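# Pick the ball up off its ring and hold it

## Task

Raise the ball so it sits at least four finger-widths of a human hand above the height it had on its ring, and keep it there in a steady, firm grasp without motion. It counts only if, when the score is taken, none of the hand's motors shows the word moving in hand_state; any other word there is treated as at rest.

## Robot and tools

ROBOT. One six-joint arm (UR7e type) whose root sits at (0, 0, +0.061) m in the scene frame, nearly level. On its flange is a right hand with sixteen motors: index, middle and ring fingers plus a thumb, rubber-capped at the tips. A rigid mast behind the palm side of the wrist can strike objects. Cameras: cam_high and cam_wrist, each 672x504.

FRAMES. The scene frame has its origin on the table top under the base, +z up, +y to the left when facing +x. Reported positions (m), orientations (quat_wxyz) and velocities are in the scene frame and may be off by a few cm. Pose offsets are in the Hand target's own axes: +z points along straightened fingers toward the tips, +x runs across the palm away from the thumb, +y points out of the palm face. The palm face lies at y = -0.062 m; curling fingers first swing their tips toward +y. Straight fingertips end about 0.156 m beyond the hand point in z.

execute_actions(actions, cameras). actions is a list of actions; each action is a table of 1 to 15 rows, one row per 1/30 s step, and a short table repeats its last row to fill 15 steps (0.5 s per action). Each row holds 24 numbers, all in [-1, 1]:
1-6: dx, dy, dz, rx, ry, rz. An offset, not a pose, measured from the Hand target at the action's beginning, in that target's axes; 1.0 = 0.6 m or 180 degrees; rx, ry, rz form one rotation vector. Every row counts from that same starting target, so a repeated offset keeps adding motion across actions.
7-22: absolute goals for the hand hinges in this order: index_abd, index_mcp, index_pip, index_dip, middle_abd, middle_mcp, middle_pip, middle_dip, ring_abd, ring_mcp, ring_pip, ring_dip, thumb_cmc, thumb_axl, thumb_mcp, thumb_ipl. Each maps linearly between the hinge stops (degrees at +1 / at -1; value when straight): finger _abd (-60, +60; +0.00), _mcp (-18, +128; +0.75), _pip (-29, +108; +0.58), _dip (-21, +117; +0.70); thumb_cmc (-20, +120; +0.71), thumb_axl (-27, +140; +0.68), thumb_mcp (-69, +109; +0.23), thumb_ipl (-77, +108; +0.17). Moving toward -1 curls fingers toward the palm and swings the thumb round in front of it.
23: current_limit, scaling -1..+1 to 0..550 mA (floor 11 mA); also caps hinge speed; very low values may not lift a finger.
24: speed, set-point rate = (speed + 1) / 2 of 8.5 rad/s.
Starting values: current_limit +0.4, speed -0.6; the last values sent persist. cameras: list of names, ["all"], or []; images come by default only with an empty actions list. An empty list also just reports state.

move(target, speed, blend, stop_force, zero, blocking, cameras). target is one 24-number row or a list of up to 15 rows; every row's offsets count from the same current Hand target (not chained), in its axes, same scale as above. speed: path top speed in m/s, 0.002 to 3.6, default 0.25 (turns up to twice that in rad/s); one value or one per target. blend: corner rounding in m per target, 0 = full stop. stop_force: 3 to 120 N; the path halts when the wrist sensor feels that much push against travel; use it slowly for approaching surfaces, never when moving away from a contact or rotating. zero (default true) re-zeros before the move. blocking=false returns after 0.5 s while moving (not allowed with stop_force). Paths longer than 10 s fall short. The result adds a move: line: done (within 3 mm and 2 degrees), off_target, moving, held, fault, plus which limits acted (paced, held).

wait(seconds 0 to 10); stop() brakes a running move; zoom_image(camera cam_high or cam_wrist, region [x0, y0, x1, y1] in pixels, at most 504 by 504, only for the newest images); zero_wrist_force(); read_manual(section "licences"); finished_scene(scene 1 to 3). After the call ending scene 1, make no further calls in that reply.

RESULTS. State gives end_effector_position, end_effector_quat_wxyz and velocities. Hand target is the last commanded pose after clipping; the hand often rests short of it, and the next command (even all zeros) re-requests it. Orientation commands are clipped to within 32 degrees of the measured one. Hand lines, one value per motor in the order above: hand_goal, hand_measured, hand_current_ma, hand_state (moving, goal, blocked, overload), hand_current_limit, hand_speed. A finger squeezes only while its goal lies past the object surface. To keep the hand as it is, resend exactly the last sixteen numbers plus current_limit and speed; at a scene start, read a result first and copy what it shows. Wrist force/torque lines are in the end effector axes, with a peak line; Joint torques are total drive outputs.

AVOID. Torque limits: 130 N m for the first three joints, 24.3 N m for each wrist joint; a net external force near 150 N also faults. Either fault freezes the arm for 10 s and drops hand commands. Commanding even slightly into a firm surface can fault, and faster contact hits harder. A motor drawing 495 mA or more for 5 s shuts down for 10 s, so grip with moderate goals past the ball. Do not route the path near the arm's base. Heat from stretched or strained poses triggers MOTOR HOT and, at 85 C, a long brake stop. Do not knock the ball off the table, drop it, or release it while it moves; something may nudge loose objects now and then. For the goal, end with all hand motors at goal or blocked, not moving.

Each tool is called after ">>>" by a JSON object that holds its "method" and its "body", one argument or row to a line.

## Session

>>> {"method": "execute_actions", "body": {
  "actions": []
}}

>>> {"method": "zoom_image", "body": {
  "camera": "cam_high",
  "region": [200, 160, 340, 340]
}}

Scene clock: 0.00 s.
end_effector_position=(+0.8667, -0.3720, +0.3171) hand_goal=(+0.000, +0.754, +0.576, +0.696, +0.000, +0.754, +0.576, +0.696, +0.000, +0.754, +0.576, +0.696, +0.714, +0.678, +0.226, +0.168) hand_measured=(+0.000, +0.754, +0.576, +0.696, +0.000, +0.754, +0.576, +0.696, +0.000, +0.754, +0.576, +0.696, +0.714, +0.678, +0.226, +0.168) hand_current_ma=(+0, +0, +0, +0, +0, +0, +0, +0, +0, +0, +0, +0, +0, +0, +0, +0) hand_state=(goal, goal, goal, goal, goal, goal, goal, goal, goal, goal, goal, goal, goal, goal, goal, goal) hand_current_limit=0.40 hand_speed=-0.60 end_effector_quat_wxyz=(-0.074, +0.869, -0.167, +0.460)
Joint positions: [-0.549 -0.748 1.002 -2.727 -1.138 1.593]
Joint velocities: within noise
Joint torques (N m): no reading
Wrist force (N): no reading
Wrist torque (N m): no reading
Wrist force, peak (N): no reading
Hand target: +0.8667, -0.3720, +0.3171; -0.074, +0.869, -0.167, +0.460

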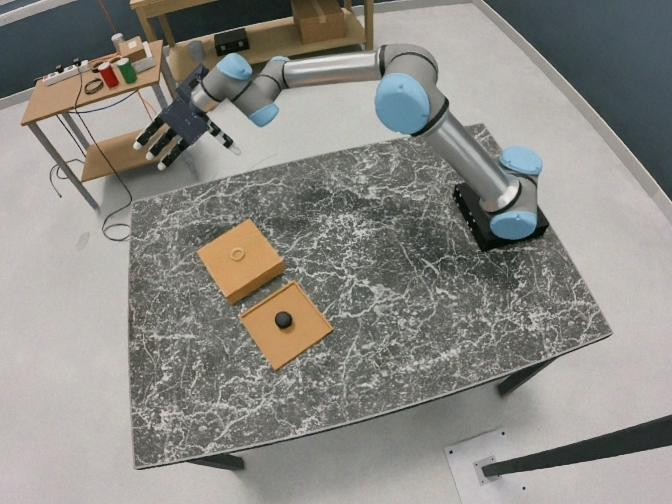

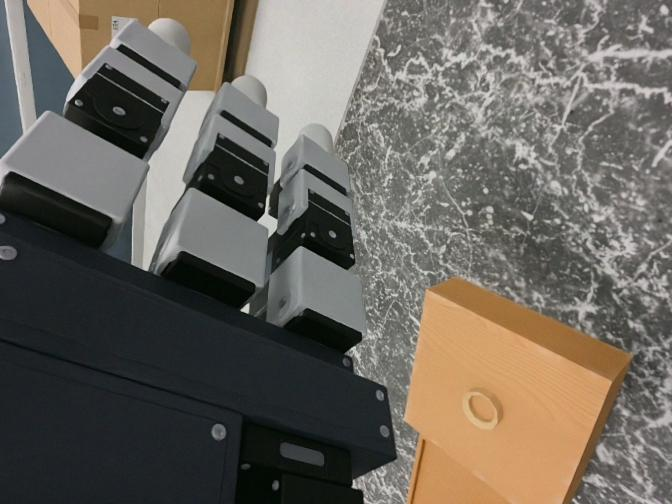

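Scaled by 2.800 from the camera's 672x504 image, which has a finer 960x720 frame.

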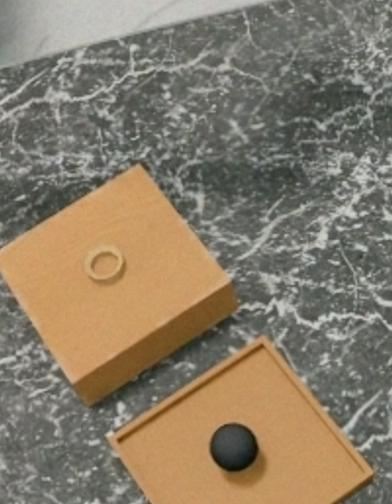

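>>> {"method": "move", "body": {
  "target": [-0.7292,-0.643,-0.0088,0.0954,-0.0923,0.3042,0,0.986,-0.518,0.551,0,0.986,-0.518,0.551,0,0.986,-0.518,0.551,-0.686,0.678,0.169,-0.373,0.4,-0.5],
  "speed": 0.5,
  "cameras": ["all"]
}}

>>> {"method": "zoom_image", "body": {
  "camera": "cam_high",
  "region": [220, 240, 340, 360]
}}

Scene clock: 37.40 s.
end_effector_position=(+0.7206, +0.1453, +0.0905) hand_goal=(+0.000, +0.986, -0.518, +0.552, +0.000, +0.986, -0.518, +0.552, +0.000, +0.986, -0.518, +0.552, -0.686, +0.678, +0.170, -0.372) hand_measured=(+0.000, +0.974, -0.516, +0.554, +0.000, +0.972, -0.516, +0.554, +0.000, +0.972, -0.516, +0.554, -0.682, +0.678, +0.170, -0.370) hand_current_ma=(+2, -61, +12, +12, +2, -72, +12, +13, +2, -68, +11, +13, +19, -4, +2, +14) hand_state=(goal, goal, goal, goal, goal, goal, goal, goal, goal, goal, goal, goal, goal, goal, goal, goal) hand_current_limit=0.40 hand_speed=-0.50 end_effector_quat_wxyz=(-0.422, +0.730, -0.465, +0.269)
Joint positions: [-0.108 -0.783 1.764 -3.526 -1.095 2.831]
Joint torques (N m): [12.31 -32.5 -12.1 -5.77 -1.09 2.08]
Wrist force (N): [0.0 1.0 -0.4]
Wrist torque (N m): [0.22 -0.07 -0.02]
Wrist force, peak (N): [-1.9 1.4 0.0]
Hand target: +0.7206, +0.1453, +0.0905; -0.422, +0.730, -0.466, +0.269
Off the commanded pose: 0.000 m, 0 deg.
move: done

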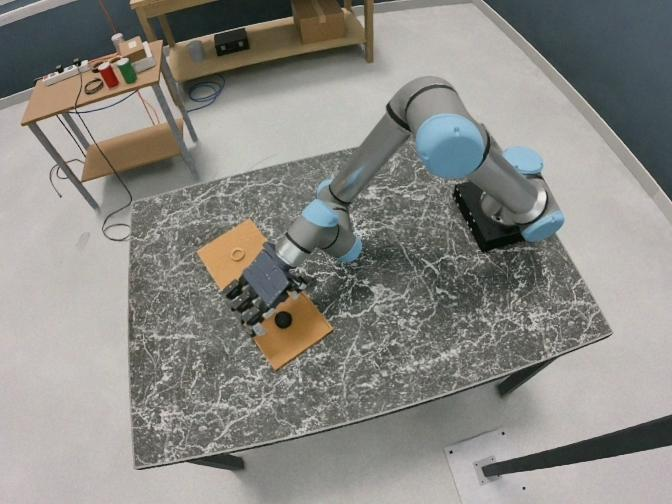

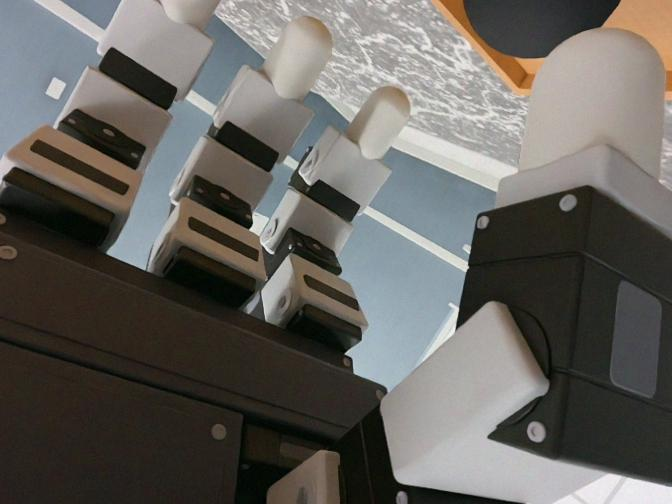

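Scaled by 4.200 from the camera's 672x504 image, which has a finer 960x720 frame.

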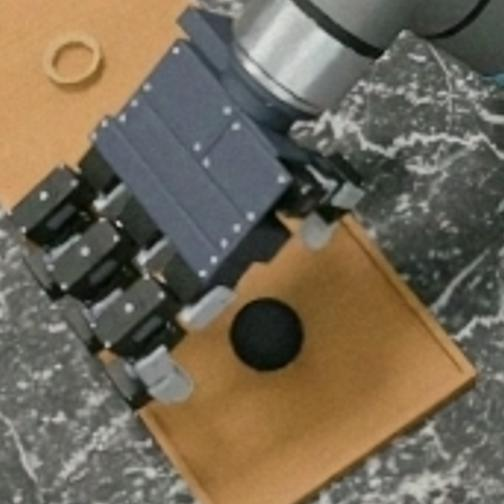

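>>> {"method": "move", "body": {
  "target": [-0.0183,0.0662,0.0538,0,0,0,0,0.986,-0.518,0.551,0,0.986,-0.518,0.551,0,0.986,-0.518,0.551,-0.686,0.678,0.169,-0.373,0.4,-0.5],
  "speed": 0.08,
  "stop_force": 5,
  "cameras": ["all"]
}}

>>> {"method": "zoom_image", "body": {
  "camera": "cam_high",
  "region": [220, 240, 340, 360]
}}

Scene clock: 64.60 s.
end_effector_position=(+0.7234, +0.1588, +0.0400) hand_goal=(+0.000, +0.986, -0.518, +0.552, +0.000, +0.986, -0.518, +0.552, +0.000, +0.986, -0.518, +0.552, -0.686, +0.678, +0.170, -0.372) hand_measured=(+0.000, +0.974, -0.516, +0.554, +0.000, +0.972, -0.516, +0.554, +0.000, +0.972, -0.516, +0.554, -0.682, +0.678, +0.170, -0.370) hand_current_ma=(+2, -61, +12, +12, +2, -72, +12, +13, +2, -68, +11, +13, +18, -4, +2, +14) hand_state=(goal, goal, goal, goal, goal, goal, goal, goal, goal, goal, goal, goal, goal, goal, goal, goal) hand_current_limit=0.40 hand_speed=-0.50 end_effector_quat_wxyz=(-0.422, +0.730, -0.466, +0.269)
Joint positions: [-0.085 -0.672 1.732 -3.611 -1.114 2.846]
Joint torques (N m): [12.73 -34.07 -20.51 -5.74 -1.08 1.86]
Wrist force (N): [0.0 0.9 -0.4]
Wrist torque (N m): [0.21 -0.07 -0.02]
Wrist force, peak (N): [0.0 1.7 0.0]
Hand target: +0.7234, +0.1588, +0.0400; -0.422, +0.730, -0.466, +0.269
Off the commanded pose: 0.000 m, 0 deg.
move: done

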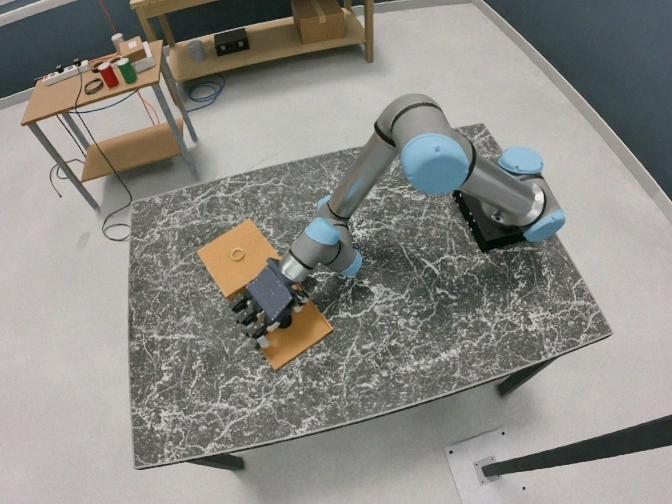

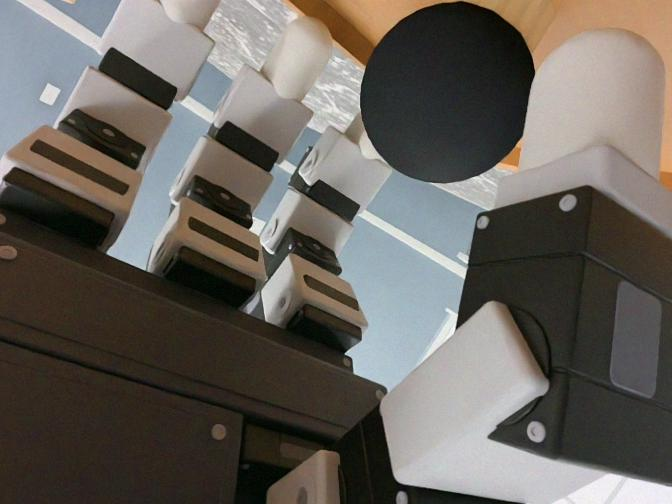

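Scaled by 4.200 from the camera's 672x504 image, which has a finer 960x720 frame.

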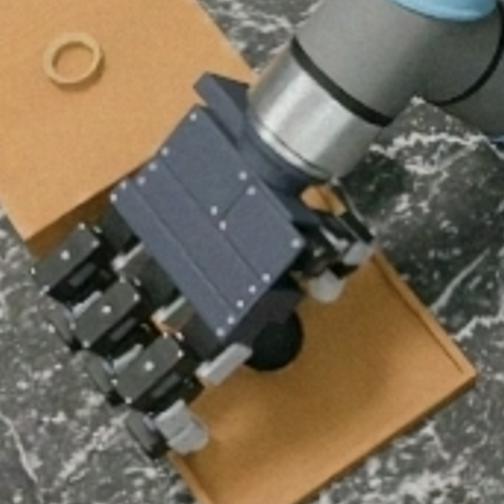

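>>> {"method": "move", "body": {
  "target": [0,0.0033,-0.0058,0,0,0,0,0.986,-0.518,0.551,0,0.986,-0.518,0.551,0,0.986,-0.518,0.551,-0.686,0.678,0.169,-0.373,0.4,-0.5],
  "speed": 0.05
}}

>>> {"method": "move", "body": {
  "target": [0,0,0,0,0,0,0,0.6,-0.708,0.22,0,0.6,-0.708,0.22,0,0.986,-0.518,0.551,-0.686,0.678,-0.24,-0.45,0.3,-0.88],
  "speed": 0.05,
  "cameras": ["cam_high","cam_wrist"]
}}

>>> {"method": "zoom_image", "body": {
  "camera": "cam_high",
  "region": [220, 240, 340, 360]
}}

Scene clock: 73.27 s.
end_effector_position=(+0.7198, +0.1571, +0.0400) hand_goal=(+0.000, +0.986, -0.518, +0.552, +0.000, +0.986, -0.518, +0.552, +0.000, +0.986, -0.518, +0.552, -0.686, +0.678, +0.170, -0.372) hand_measured=(+0.000, +0.974, -0.516, +0.554, +0.000, +0.972, -0.516, +0.554, +0.000, +0.972, -0.516, +0.554, -0.682, +0.678, +0.170, -0.370) hand_current_ma=(+2, -61, +12, +12, +2, -72, +12, +13, +2, -68, +11, +13, +18, -4, +2, +14) hand_state=(goal, goal, goal, goal, goal, goal, goal, goal, goal, goal, goal, goal, goal, goal, goal, goal) hand_current_limit=0.40 hand_speed=-0.50 end_effector_quat_wxyz=(-0.422, +0.730, -0.465, +0.269)
Joint positions: [-0.088 -0.677 1.744 -3.618 -1.112 2.844]
Joint torques (N m): [-13.18 -63.24 -4.91 -5.92 2.11 -1.03]
Wrist force (N): [-0.1 1.1 -0.4]
Wrist torque (N m): [0.24 -0.06 0.11]
Wrist force, peak (N): [0.2 1.4 -0.6]
Hand target: +0.7197, +0.1571, +0.0400; -0.422, +0.730, -0.466, +0.269
Off the commanded pose: 0.000 m, 0 deg.
move: done

Scene clock: 74.37 s.
end_effector_position=(+0.7198, +0.1571, +0.0400) hand_goal=(+0.000, +0.600, -0.708, +0.220, +0.000, +0.600, -0.708, +0.220, +0.000, +0.986, -0.518, +0.552, -0.686, +0.678, -0.240, -0.450) hand_measured=(+0.000, +0.756, -0.676, +0.242, +0.000, +0.734, -0.684, +0.240, +0.000, +0.972, -0.516, +0.554, -0.686, +0.678, +0.072, -0.432) hand_current_ma=(+2, +358, +152, +108, +1, +358, +114, +97, +2, -68, +11, +13, +4, -1, +357, +115) hand_state=(goal, blocked, blocked, blocked, goal, blocked, blocked, blocked, goal, goal, goal, goal, goal, goal, blocked, goal) hand_current_limit=0.30 hand_speed=-0.88 end_effector_quat_wxyz=(-0.422, +0.730, -0.465, +0.269)
Joint positions: [-0.088 -0.677 1.744 -3.618 -1.111 2.844]
Joint torques (N m): [-11.81 -62.31 -5.04 -5.33 1.91 -0.97]
Wrist force (N): [0.1 -1.0 -0.1]
Wrist torque (N m): [0.21 -0.10 0.12]
Wrist force, peak (N): [0.1 1.4 -1.2]
Hand target: +0.7197, +0.1571, +0.0400; -0.422, +0.730, -0.466, +0.269
Off the commanded pose: 0.000 m, 0 deg.
move: done

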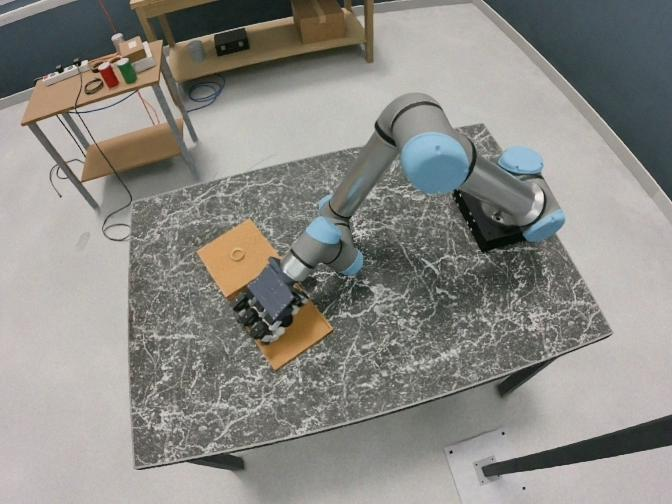

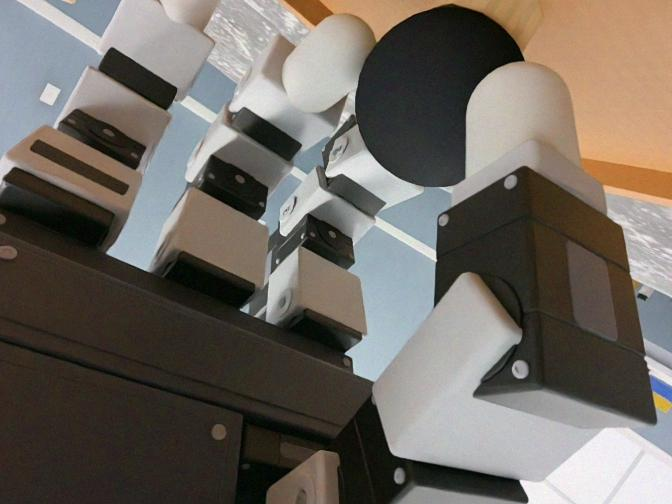

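Scaled by 4.200 from the camera's 672x504 image, which has a finer 960x720 frame.

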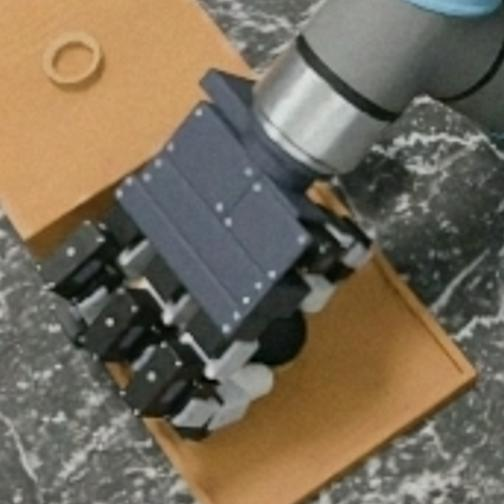

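>>> {"method": "move", "body": {
  "target": [0,-0.1588,-0.0917,0,0,0,0,0.6,-0.74,0.2,0,0.6,-0.74,0.2,0,0.986,-0.518,0.551,-0.686,0.678,-0.24,-0.52,0.4,-0.88],
  "speed": 0.1,
  "cameras": ["all"]
}}

Scene clock: 80.17 s.
end_effector_position=(+0.7196, +0.1570, +0.1500) hand_goal=(+0.000, +0.600, -0.740, +0.200, +0.000, +0.600, -0.740, +0.200, +0.000, +0.986, -0.518, +0.552, -0.686, +0.678, -0.240, -0.520) hand_measured=(+0.000, +0.660, -0.680, +0.224, +0.000, +0.648, -0.696, +0.220, +0.000, +0.972, -0.516, +0.554, -0.684, +0.678, +0.168, -0.468) hand_current_ma=(+2, +316, +292, +112, +1, +246, +218, +93, +2, -68, +11, +13, +12, +4, +385, +342) hand_state=(goal, blocked, blocked, blocked, goal, blocked, blocked, goal, goal, goal, goal, goal, goal, goal, blocked, blocked) hand_current_limit=0.40 hand_speed=-0.88 end_effector_quat_wxyz=(-0.422, +0.730, -0.465, +0.269)
Joint positions: [-0.087 -0.895 1.76 -3.417 -1.112 2.844]
Joint torques (N m): [7.5 -60.13 -23.91 -0.52 -0.69 -1.2]
Wrist force (N): [-0.1 1.7 -0.1]
Wrist torque (N m): [0.28 -0.05 0.01]
Wrist force, peak (N): [-0.1 2.0 0.1]
Hand target: +0.7196, +0.1569, +0.1500; -0.422, +0.730, -0.466, +0.269
Off the commanded pose: 0.000 m, 0 deg.
move: done

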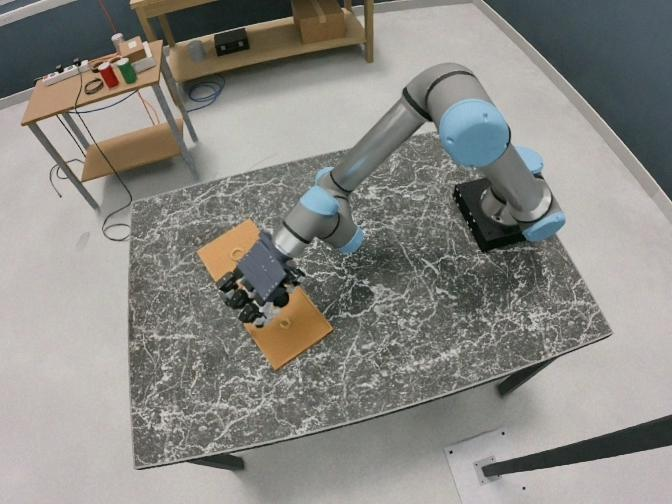

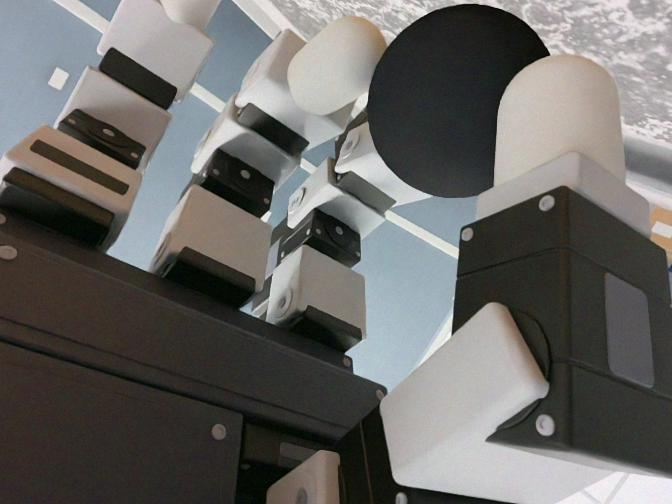

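Held, no motor moving.

>>> {"method": "finished_scene", "body": {
  "scene": 2
}}

The scene is finished: the task was done.


## Next scene

The same job, from a new start.

>>> {"method": "execute_actions", "body": {
  "actions": []
}}

>>> {"method": "zoom_image", "body": {
  "camera": "cam_high",
  "region": [200, 160, 340, 340]
}}

Scene clock: 0.00 s.
end_effector_position=(+0.4932, +0.1945, +0.2534) hand_goal=(+0.000, +0.754, +0.576, +0.696, +0.000, +0.754, +0.576, +0.696, +0.000, +0.754, +0.576, +0.696, +0.714, +0.678, +0.226, +0.168) hand_measured=(+0.000, +0.754, +0.576, +0.696, +0.000, +0.754, +0.576, +0.696, +0.000, +0.754, +0.576, +0.696, +0.714, +0.678, +0.226, +0.168) hand_current_ma=(+0, +0, +0, +0, +0, +0, +0, +0, +0, +0, +0, +0, +0, +0, +0, +0) hand_state=(goal, goal, goal, goal, goal, goal, goal, goal, goal, goal, goal, goal, goal, goal, goal, goal) hand_current_limit=0.40 hand_speed=-0.60 end_effector_quat_wxyz=(+0.050, +0.788, +0.519, +0.326)
Joint positions: [0.213 -1.56 2.44 -3.111 -1.432 0.646]
Joint velocities: within noise
Joint torques (N m): no reading
Wrist force (N): no reading
Wrist torque (N m): no reading
Wrist force, peak (N): no reading
Hand target: +0.4932, +0.1945, +0.2534; +0.050, +0.788, +0.519, +0.326

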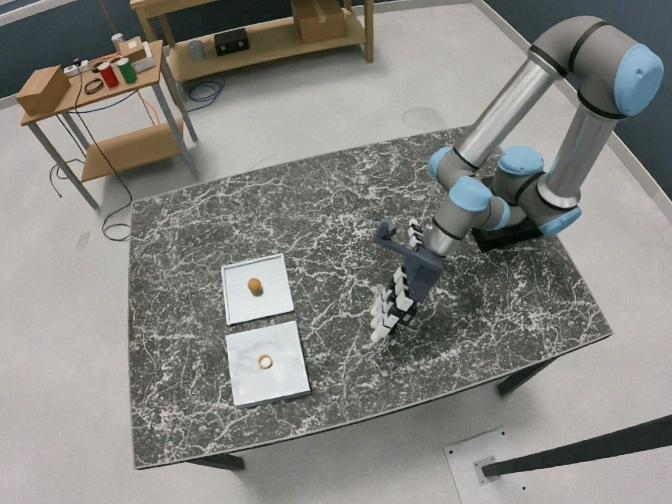

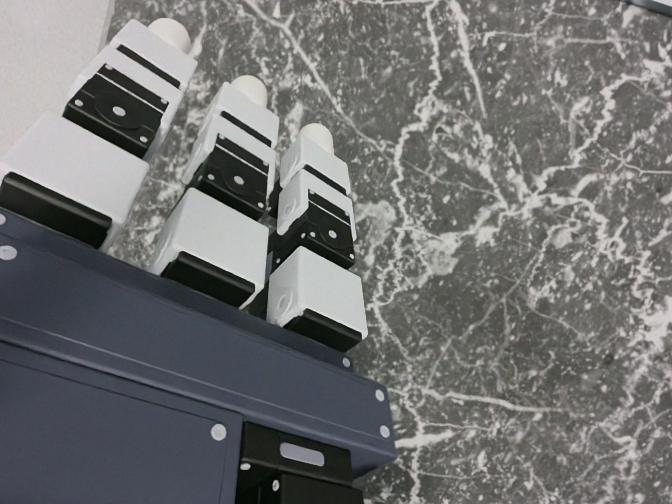

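Scaled by 2.800 from the camera's 672x504 image, which has a finer 960x720 frame.

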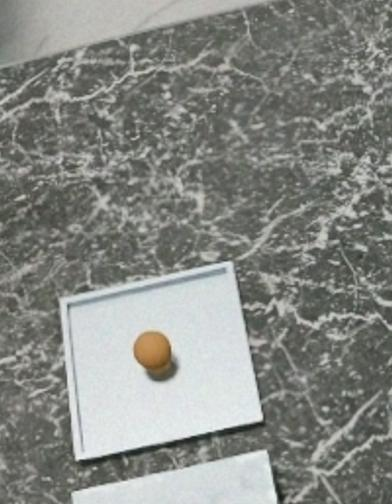

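>>> {"method": "move", "body": {
  "target": [
    [-0.172,0.4105,0.231,-0.0642,0.2,0.8028,0,0.986,-0.518,0.551,0,0.986,-0.518,0.551,0,0.986,-0.518,0.551,-0.686,0.678,0.169,-0.373,0.4,-0.5],
    [-0.2382,0.393,0.4167,-0.0642,0.2,0.8028,0,0.986,-0.518,0.551,0,0.986,-0.518,0.551,0,0.986,-0.518,0.551,-0.686,0.678,0.169,-0.373,0.4,-0.5]
  ],
  "speed": [0.6,0.25],
  "blend": [0.03,0],
  "cameras": ["all"]
}}

>>> {"method": "zoom_image", "body": {
  "camera": "cam_high",
  "region": [200, 200, 320, 320]
}}

Scene clock: 29.87 s.
end_effector_position=(+0.7846, +0.0305, +0.0901) hand_goal=(+0.000, +0.986, -0.518, +0.552, +0.000, +0.986, -0.518, +0.552, +0.000, +0.986, -0.518, +0.552, -0.686, +0.678, +0.170, -0.372) hand_measured=(+0.000, +0.980, -0.516, +0.554, +0.000, +0.980, -0.516, +0.554, +0.000, +0.980, -0.516, +0.556, -0.682, +0.678, +0.168, -0.370) hand_current_ma=(+0, -28, +12, +13, +0, -34, +12, +14, +0, -32, +11, +14, +18, -4, -6, +9) hand_state=(goal, goal, goal, goal, goal, goal, goal, goal, goal, goal, goal, goal, goal, goal, goal, goal) hand_current_limit=0.40 hand_speed=-0.50 end_effector_quat_wxyz=(-0.353, +0.613, -0.611, +0.355)
Joint positions: [-0.181 -0.716 1.62 -3.519 -1.403 3.031]
Joint torques (N m): [12.49 -38.11 -23.64 -0.17 -1.38 1.93]
Wrist force (N): [-0.5 1.2 -0.5]
Wrist torque (N m): [0.26 0.01 -0.07]
Wrist force, peak (N): [-0.4 2.8 0.4]
Hand target: +0.7847, +0.0305, +0.0901; -0.353, +0.613, -0.611, +0.355
Off the commanded pose: 0.000 m, 0 deg.
move: done

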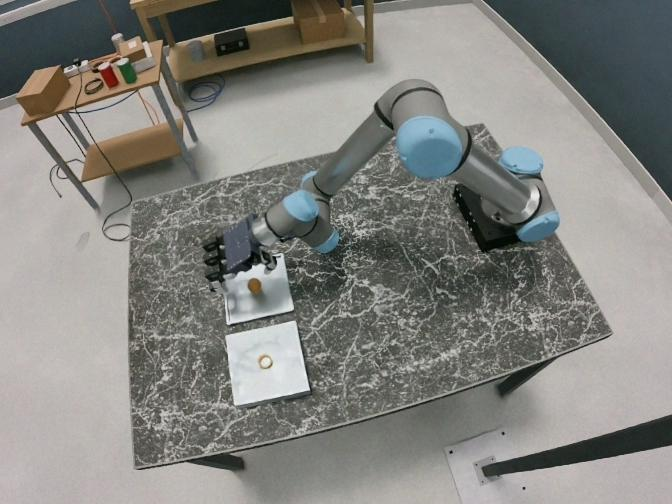

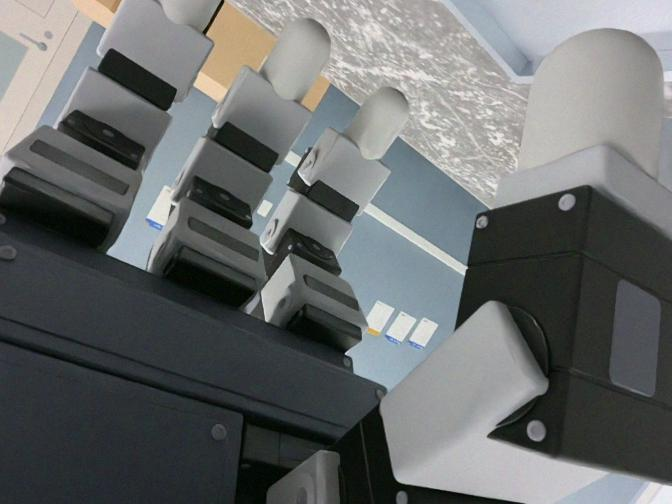

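Scaled by 4.200 from the camera's 672x504 image, which has a finer 960x720 frame.

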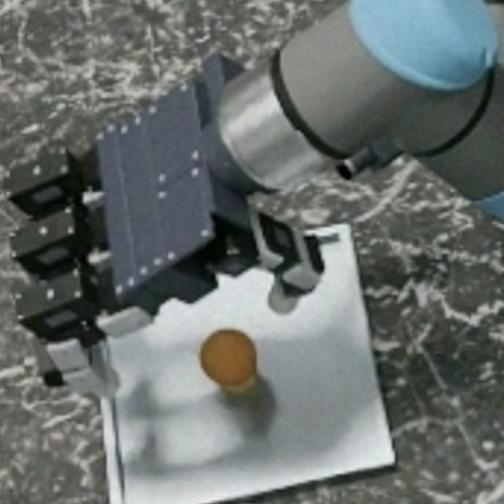

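>>> {"method": "move", "body": {
  "target": [-0.0083,0.047,0.0118,0,0,0,0,0.986,-0.518,0.551,0,0.986,-0.518,0.551,0,0.986,-0.518,0.551,-0.686,0.678,0.169,-0.373,0.4,-0.5],
  "speed": 0.1,
  "stop_force": 5,
  "cameras": ["all"]
}}

>>> {"method": "zoom_image", "body": {
  "camera": "cam_high",
  "region": [200, 200, 320, 320]
}}

Scene clock: 42.40 s.
end_effector_position=(+0.7767, +0.0353, +0.0621) hand_goal=(+0.000, +0.986, -0.518, +0.552, +0.000, +0.986, -0.518, +0.552, +0.000, +0.986, -0.518, +0.552, -0.686, +0.678, +0.170, -0.372) hand_measured=(+0.000, +0.980, -0.516, +0.554, +0.000, +0.980, -0.516, +0.554, +0.000, +0.980, -0.516, +0.556, -0.682, +0.678, +0.168, -0.370) hand_current_ma=(+0, -28, +12, +13, +0, -34, +12, +14, +0, -32, +11, +14, +18, -4, -6, +9) hand_state=(goal, goal, goal, goal, goal, goal, goal, goal, goal, goal, goal, goal, goal, goal, goal, goal) hand_current_limit=0.40 hand_speed=-0.50 end_effector_quat_wxyz=(-0.353, +0.613, -0.611, +0.355)
Joint positions: [-0.176 -0.673 1.64 -3.58 -1.408 3.034]
Joint torques (N m): [13.02 -37.68 -5.89 -5.73 -1.26 2.11]
Wrist force (N): [0.0 1.3 -0.4]
Wrist torque (N m): [0.26 -0.04 -0.04]
Wrist force, peak (N): [-0.4 1.8 -0.3]
Hand target: +0.7767, +0.0353, +0.0621; -0.353, +0.613, -0.611, +0.355
Off the commanded pose: 0.000 m, 0 deg.
move: done

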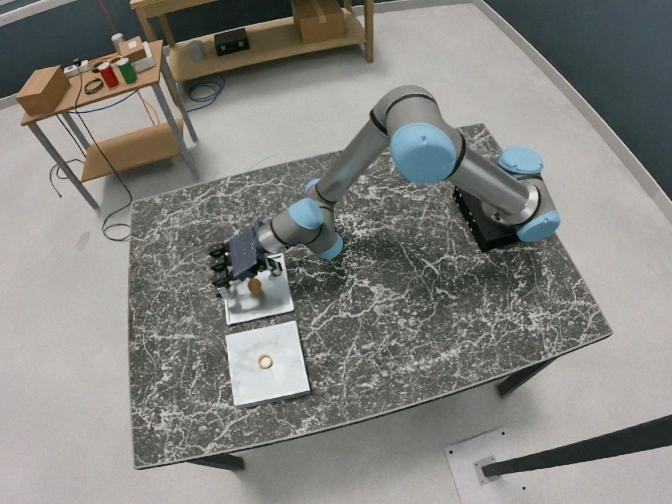

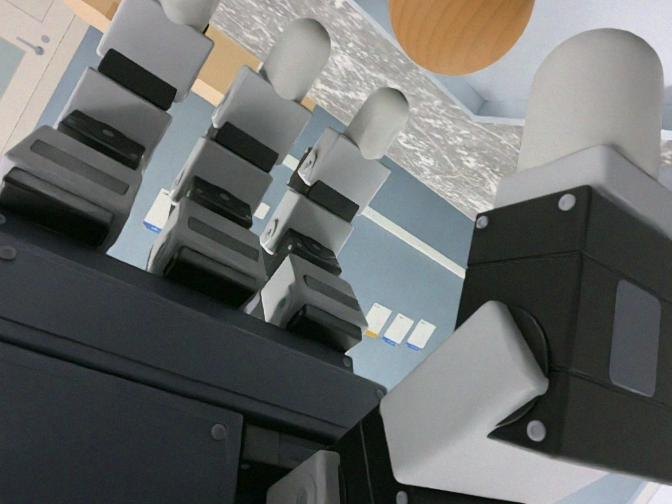

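Scaled by 4.200 from the camera's 672x504 image, which has a finer 960x720 frame.

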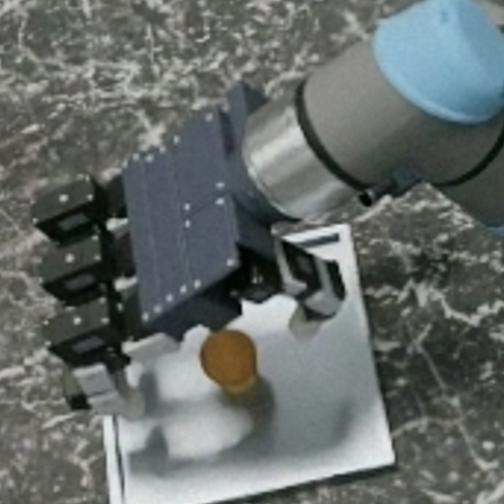

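>>> {"method": "move", "body": {
  "target": [0.005,0.0258,0.0187,0,0,0,0,0.986,-0.518,0.551,0,0.986,-0.518,0.551,0,0.986,-0.518,0.551,-0.686,0.678,0.169,-0.373,0.4,-0.5],
  "speed": 0.08,
  "stop_force": 5,
  "cameras": ["cam_wrist"]
}}

Scene clock: 57.80 s.
end_effector_position=(+0.7787, +0.0323, +0.0431) hand_goal=(+0.000, +0.986, -0.518, +0.552, +0.000, +0.986, -0.518, +0.552, +0.000, +0.986, -0.518, +0.552, -0.686, +0.678, +0.170, -0.372) hand_measured=(+0.000, +0.980, -0.516, +0.554, +0.000, +0.980, -0.516, +0.554, +0.000, +0.980, -0.516, +0.556, -0.682, +0.678, +0.168, -0.370) hand_current_ma=(+0, -28, +12, +13, +0, -34, +12, +14, +0, -32, +11, +14, +18, -4, -6, +9) hand_state=(goal, goal, goal, goal, goal, goal, goal, goal, goal, goal, goal, goal, goal, goal, goal, goal) hand_current_limit=0.40 hand_speed=-0.50 end_effector_quat_wxyz=(-0.353, +0.613, -0.611, +0.355)
Joint positions: [-0.18 -0.634 1.625 -3.605 -1.404 3.032]
Joint torques (N m): [-12.37 -38.3 -22.71 -5.8 1.72 -1.28]
Wrist force (N): [-0.3 1.2 -0.4]
Wrist torque (N m): [0.25 -0.01 0.07]
Wrist force, peak (N): [-0.3 1.8 -0.5]
Hand target: +0.7787, +0.0323, +0.0431; -0.353, +0.613, -0.611, +0.355
Off the commanded pose: 0.000 m, 0 deg.
move: done
Images, in order (width x height): cam_wrist 672x504.

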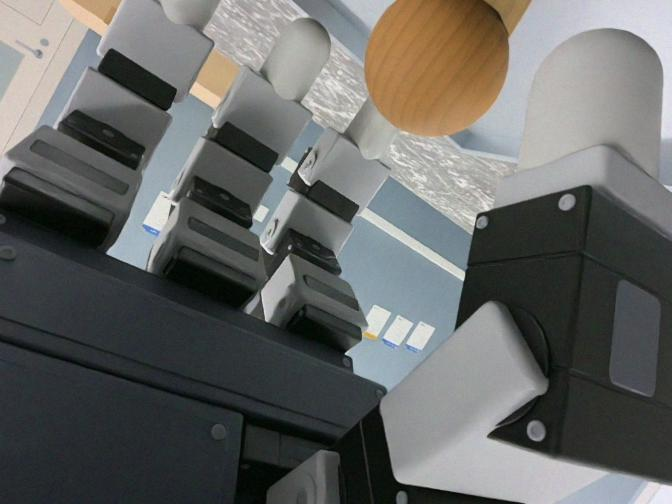

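>>> {"method": "move", "body": {
  "target": [0.0067,0.0072,0.0042,0,0,0,0,0.986,-0.518,0.551,0,0.986,-0.518,0.551,0,0.986,-0.518,0.551,-0.686,0.678,0.169,-0.373,0.4,-0.5],
  "speed": 0.05
}}

>>> {"method": "move", "body": {
  "target": [0,0,0,0,0,0,0,0.57,-0.708,0.22,0,0.57,-0.708,0.22,0,0.986,-0.518,0.551,-0.686,0.678,-0.27,-0.45,0.3,-0.88],
  "speed": 0.05,
  "cameras": ["cam_high","cam_wrist"]
}}

>>> {"method": "zoom_image", "body": {
  "camera": "cam_high",
  "region": [200, 200, 320, 320]
}}

Scene clock: 65.60 s.
end_effector_position=(+0.7787, +0.0283, +0.0382) hand_goal=(+0.000, +0.986, -0.518, +0.552, +0.000, +0.986, -0.518, +0.552, +0.000, +0.986, -0.518, +0.552, -0.686, +0.678, +0.170, -0.372) hand_measured=(+0.000, +0.980, -0.516, +0.554, +0.000, +0.980, -0.516, +0.554, +0.000, +0.980, -0.516, +0.556, -0.682, +0.678, +0.168, -0.370) hand_current_ma=(+0, -28, +12, +13, +0, -34, +12, +14, +0, -32, +11, +14, +18, -4, -6, +9) hand_state=(goal, goal, goal, goal, goal, goal, goal, goal, goal, goal, goal, goal, goal, goal, goal, goal) hand_current_limit=0.40 hand_speed=-0.50 end_effector_quat_wxyz=(-0.353, +0.613, -0.611, +0.355)
Joint positions: [-0.187 -0.624 1.623 -3.612 -1.398 3.028]
Joint torques (N m): [-12.06 -37.87 -22.28 -5.79 1.67 -1.17]
Wrist force (N): [-0.1 1.2 -0.3]
Wrist torque (N m): [0.24 -0.05 0.09]
Wrist force, peak (N): [-0.2 1.5 -0.7]
Hand target: +0.7787, +0.0282, +0.0381; -0.353, +0.613, -0.611, +0.355
Off the commanded pose: 0.000 m, 0 deg.
move: done

Scene clock: 66.63 s.
end_effector_position=(+0.7787, +0.0282, +0.0381) hand_goal=(+0.000, +0.570, -0.708, +0.220, +0.000, +0.570, -0.708, +0.220, +0.000, +0.986, -0.518, +0.552, -0.686, +0.678, -0.270, -0.450) hand_measured=(+0.000, +0.742, -0.678, +0.250, +0.000, +0.732, -0.684, +0.244, +0.000, +0.980, -0.516, +0.556, -0.684, +0.678, +0.004, -0.438) hand_current_ma=(+0, +358, +149, +144, +0, +358, +116, +116, +0, -32, +11, +14, +7, +3, +358, +83) hand_state=(goal, blocked, blocked, blocked, goal, blocked, blocked, blocked, goal, goal, goal, goal, goal, goal, blocked, goal) hand_current_limit=0.30 hand_speed=-0.88 end_effector_quat_wxyz=(-0.353, +0.613, -0.611, +0.355)
Joint positions: [-0.187 -0.624 1.623 -3.612 -1.398 3.028]
Joint torques (N m): [-12.83 -38.57 -18.9 -5.15 1.61 -1.03]
Wrist force (N): [-0.1 -0.5 -0.4]
Wrist torque (N m): [0.22 -0.06 0.09]
Wrist force, peak (N): [-0.2 1.4 -1.1]
Hand target: +0.7787, +0.0282, +0.0381; -0.353, +0.613, -0.611, +0.355
Off the commanded pose: 0.000 m, 0 deg.
move: done

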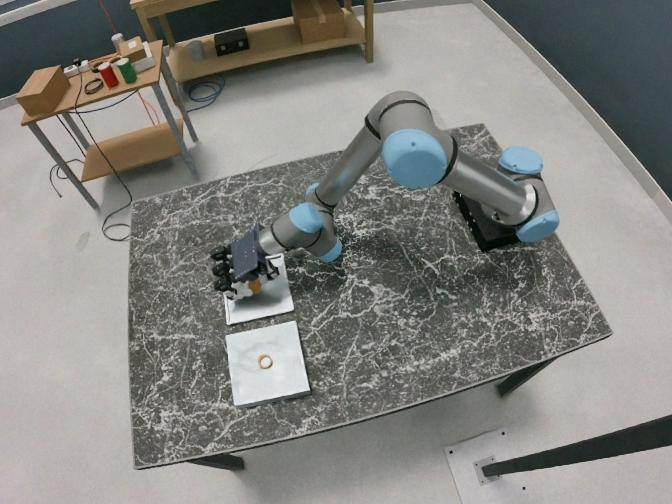

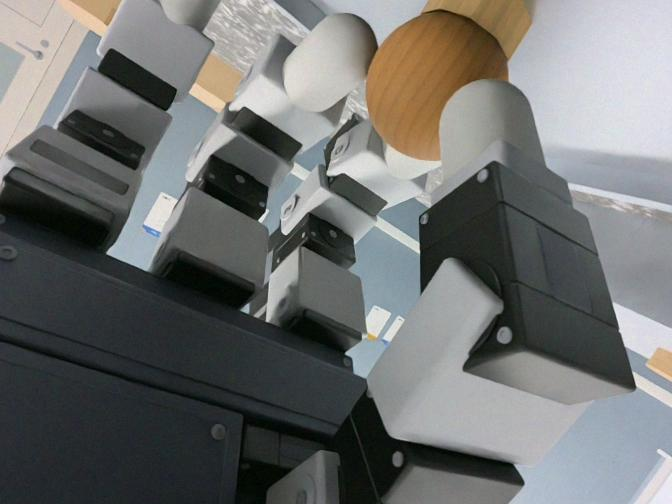

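Scaled by 4.200 from the camera's 672x504 image, which has a finer 960x720 frame.

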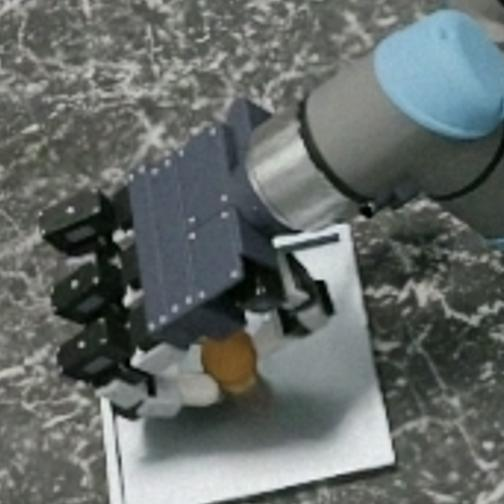

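Symmetric grip; same lift as before.

>>> {"method": "move", "body": {
  "target": [0,-0.1588,-0.0917,0,0,0,0,0.58,-0.74,0.2,0,0.58,-0.74,0.2,0,0.986,-0.518,0.551,-0.686,0.678,-0.27,-0.52,0.4,-0.88],
  "speed": 0.1,
  "cameras": ["all"]
}}

Scene clock: 70.37 s.
end_effector_position=(+0.7786, +0.0286, +0.1480) hand_goal=(+0.000, +0.580, -0.740, +0.200, +0.000, +0.580, -0.740, +0.200, +0.000, +0.986, -0.518, +0.552, -0.686, +0.678, -0.270, -0.520) hand_measured=(+0.000, +0.638, -0.684, +0.222, +0.000, +0.634, -0.694, +0.220, +0.000, +0.980, -0.516, +0.556, -0.682, +0.680, +0.112, -0.472) hand_current_ma=(+0, +298, +276, +108, +0, +279, +224, +92, +0, -32, +11, +14, +18, +11, +385, +312) hand_state=(goal, blocked, blocked, blocked, goal, blocked, blocked, goal, goal, goal, goal, goal, goal, goal, blocked, blocked) hand_current_limit=0.40 hand_speed=-0.88 end_effector_quat_wxyz=(-0.353, +0.613, -0.611, +0.355)
Joint positions: [-0.185 -0.829 1.642 -3.427 -1.4 3.029]
Joint torques (N m): [12.45 -62.57 -25.14 -0.04 -1.23 0.08]
Wrist force (N): [-0.2 1.4 -0.3]
Wrist torque (N m): [0.28 -0.03 -0.05]
Wrist force, peak (N): [0.1 2.2 0.2]
Hand target: +0.7786, +0.0286, +0.1481; -0.353, +0.613, -0.611, +0.355
Off the commanded pose: 0.000 m, 0 deg.
move: done

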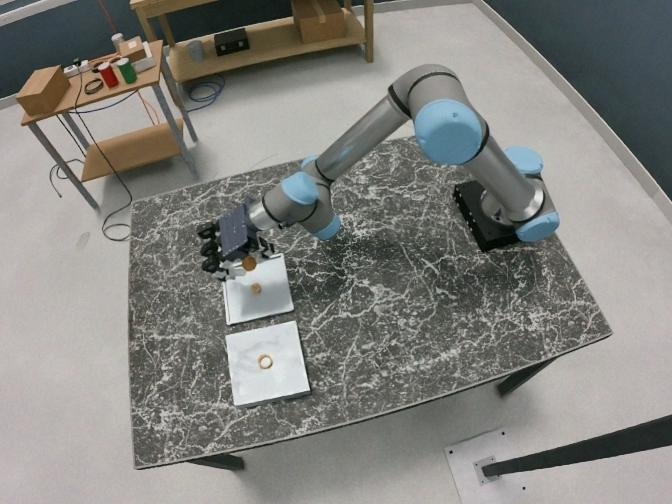

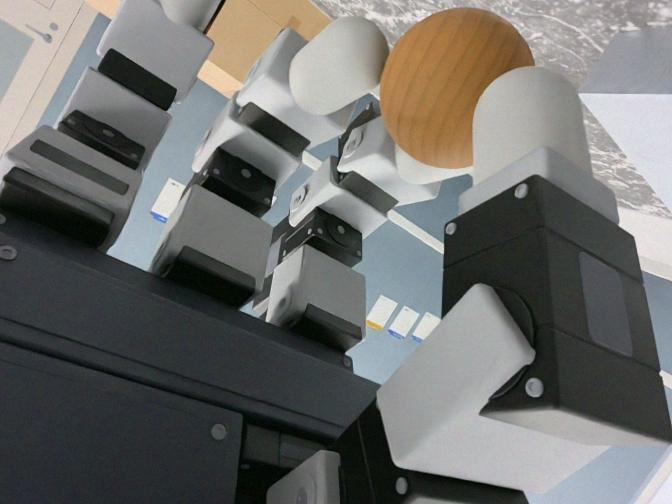

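>>> {"method": "finished_scene", "body": {
  "scene": 3
}}

The scene is finished: the task was done.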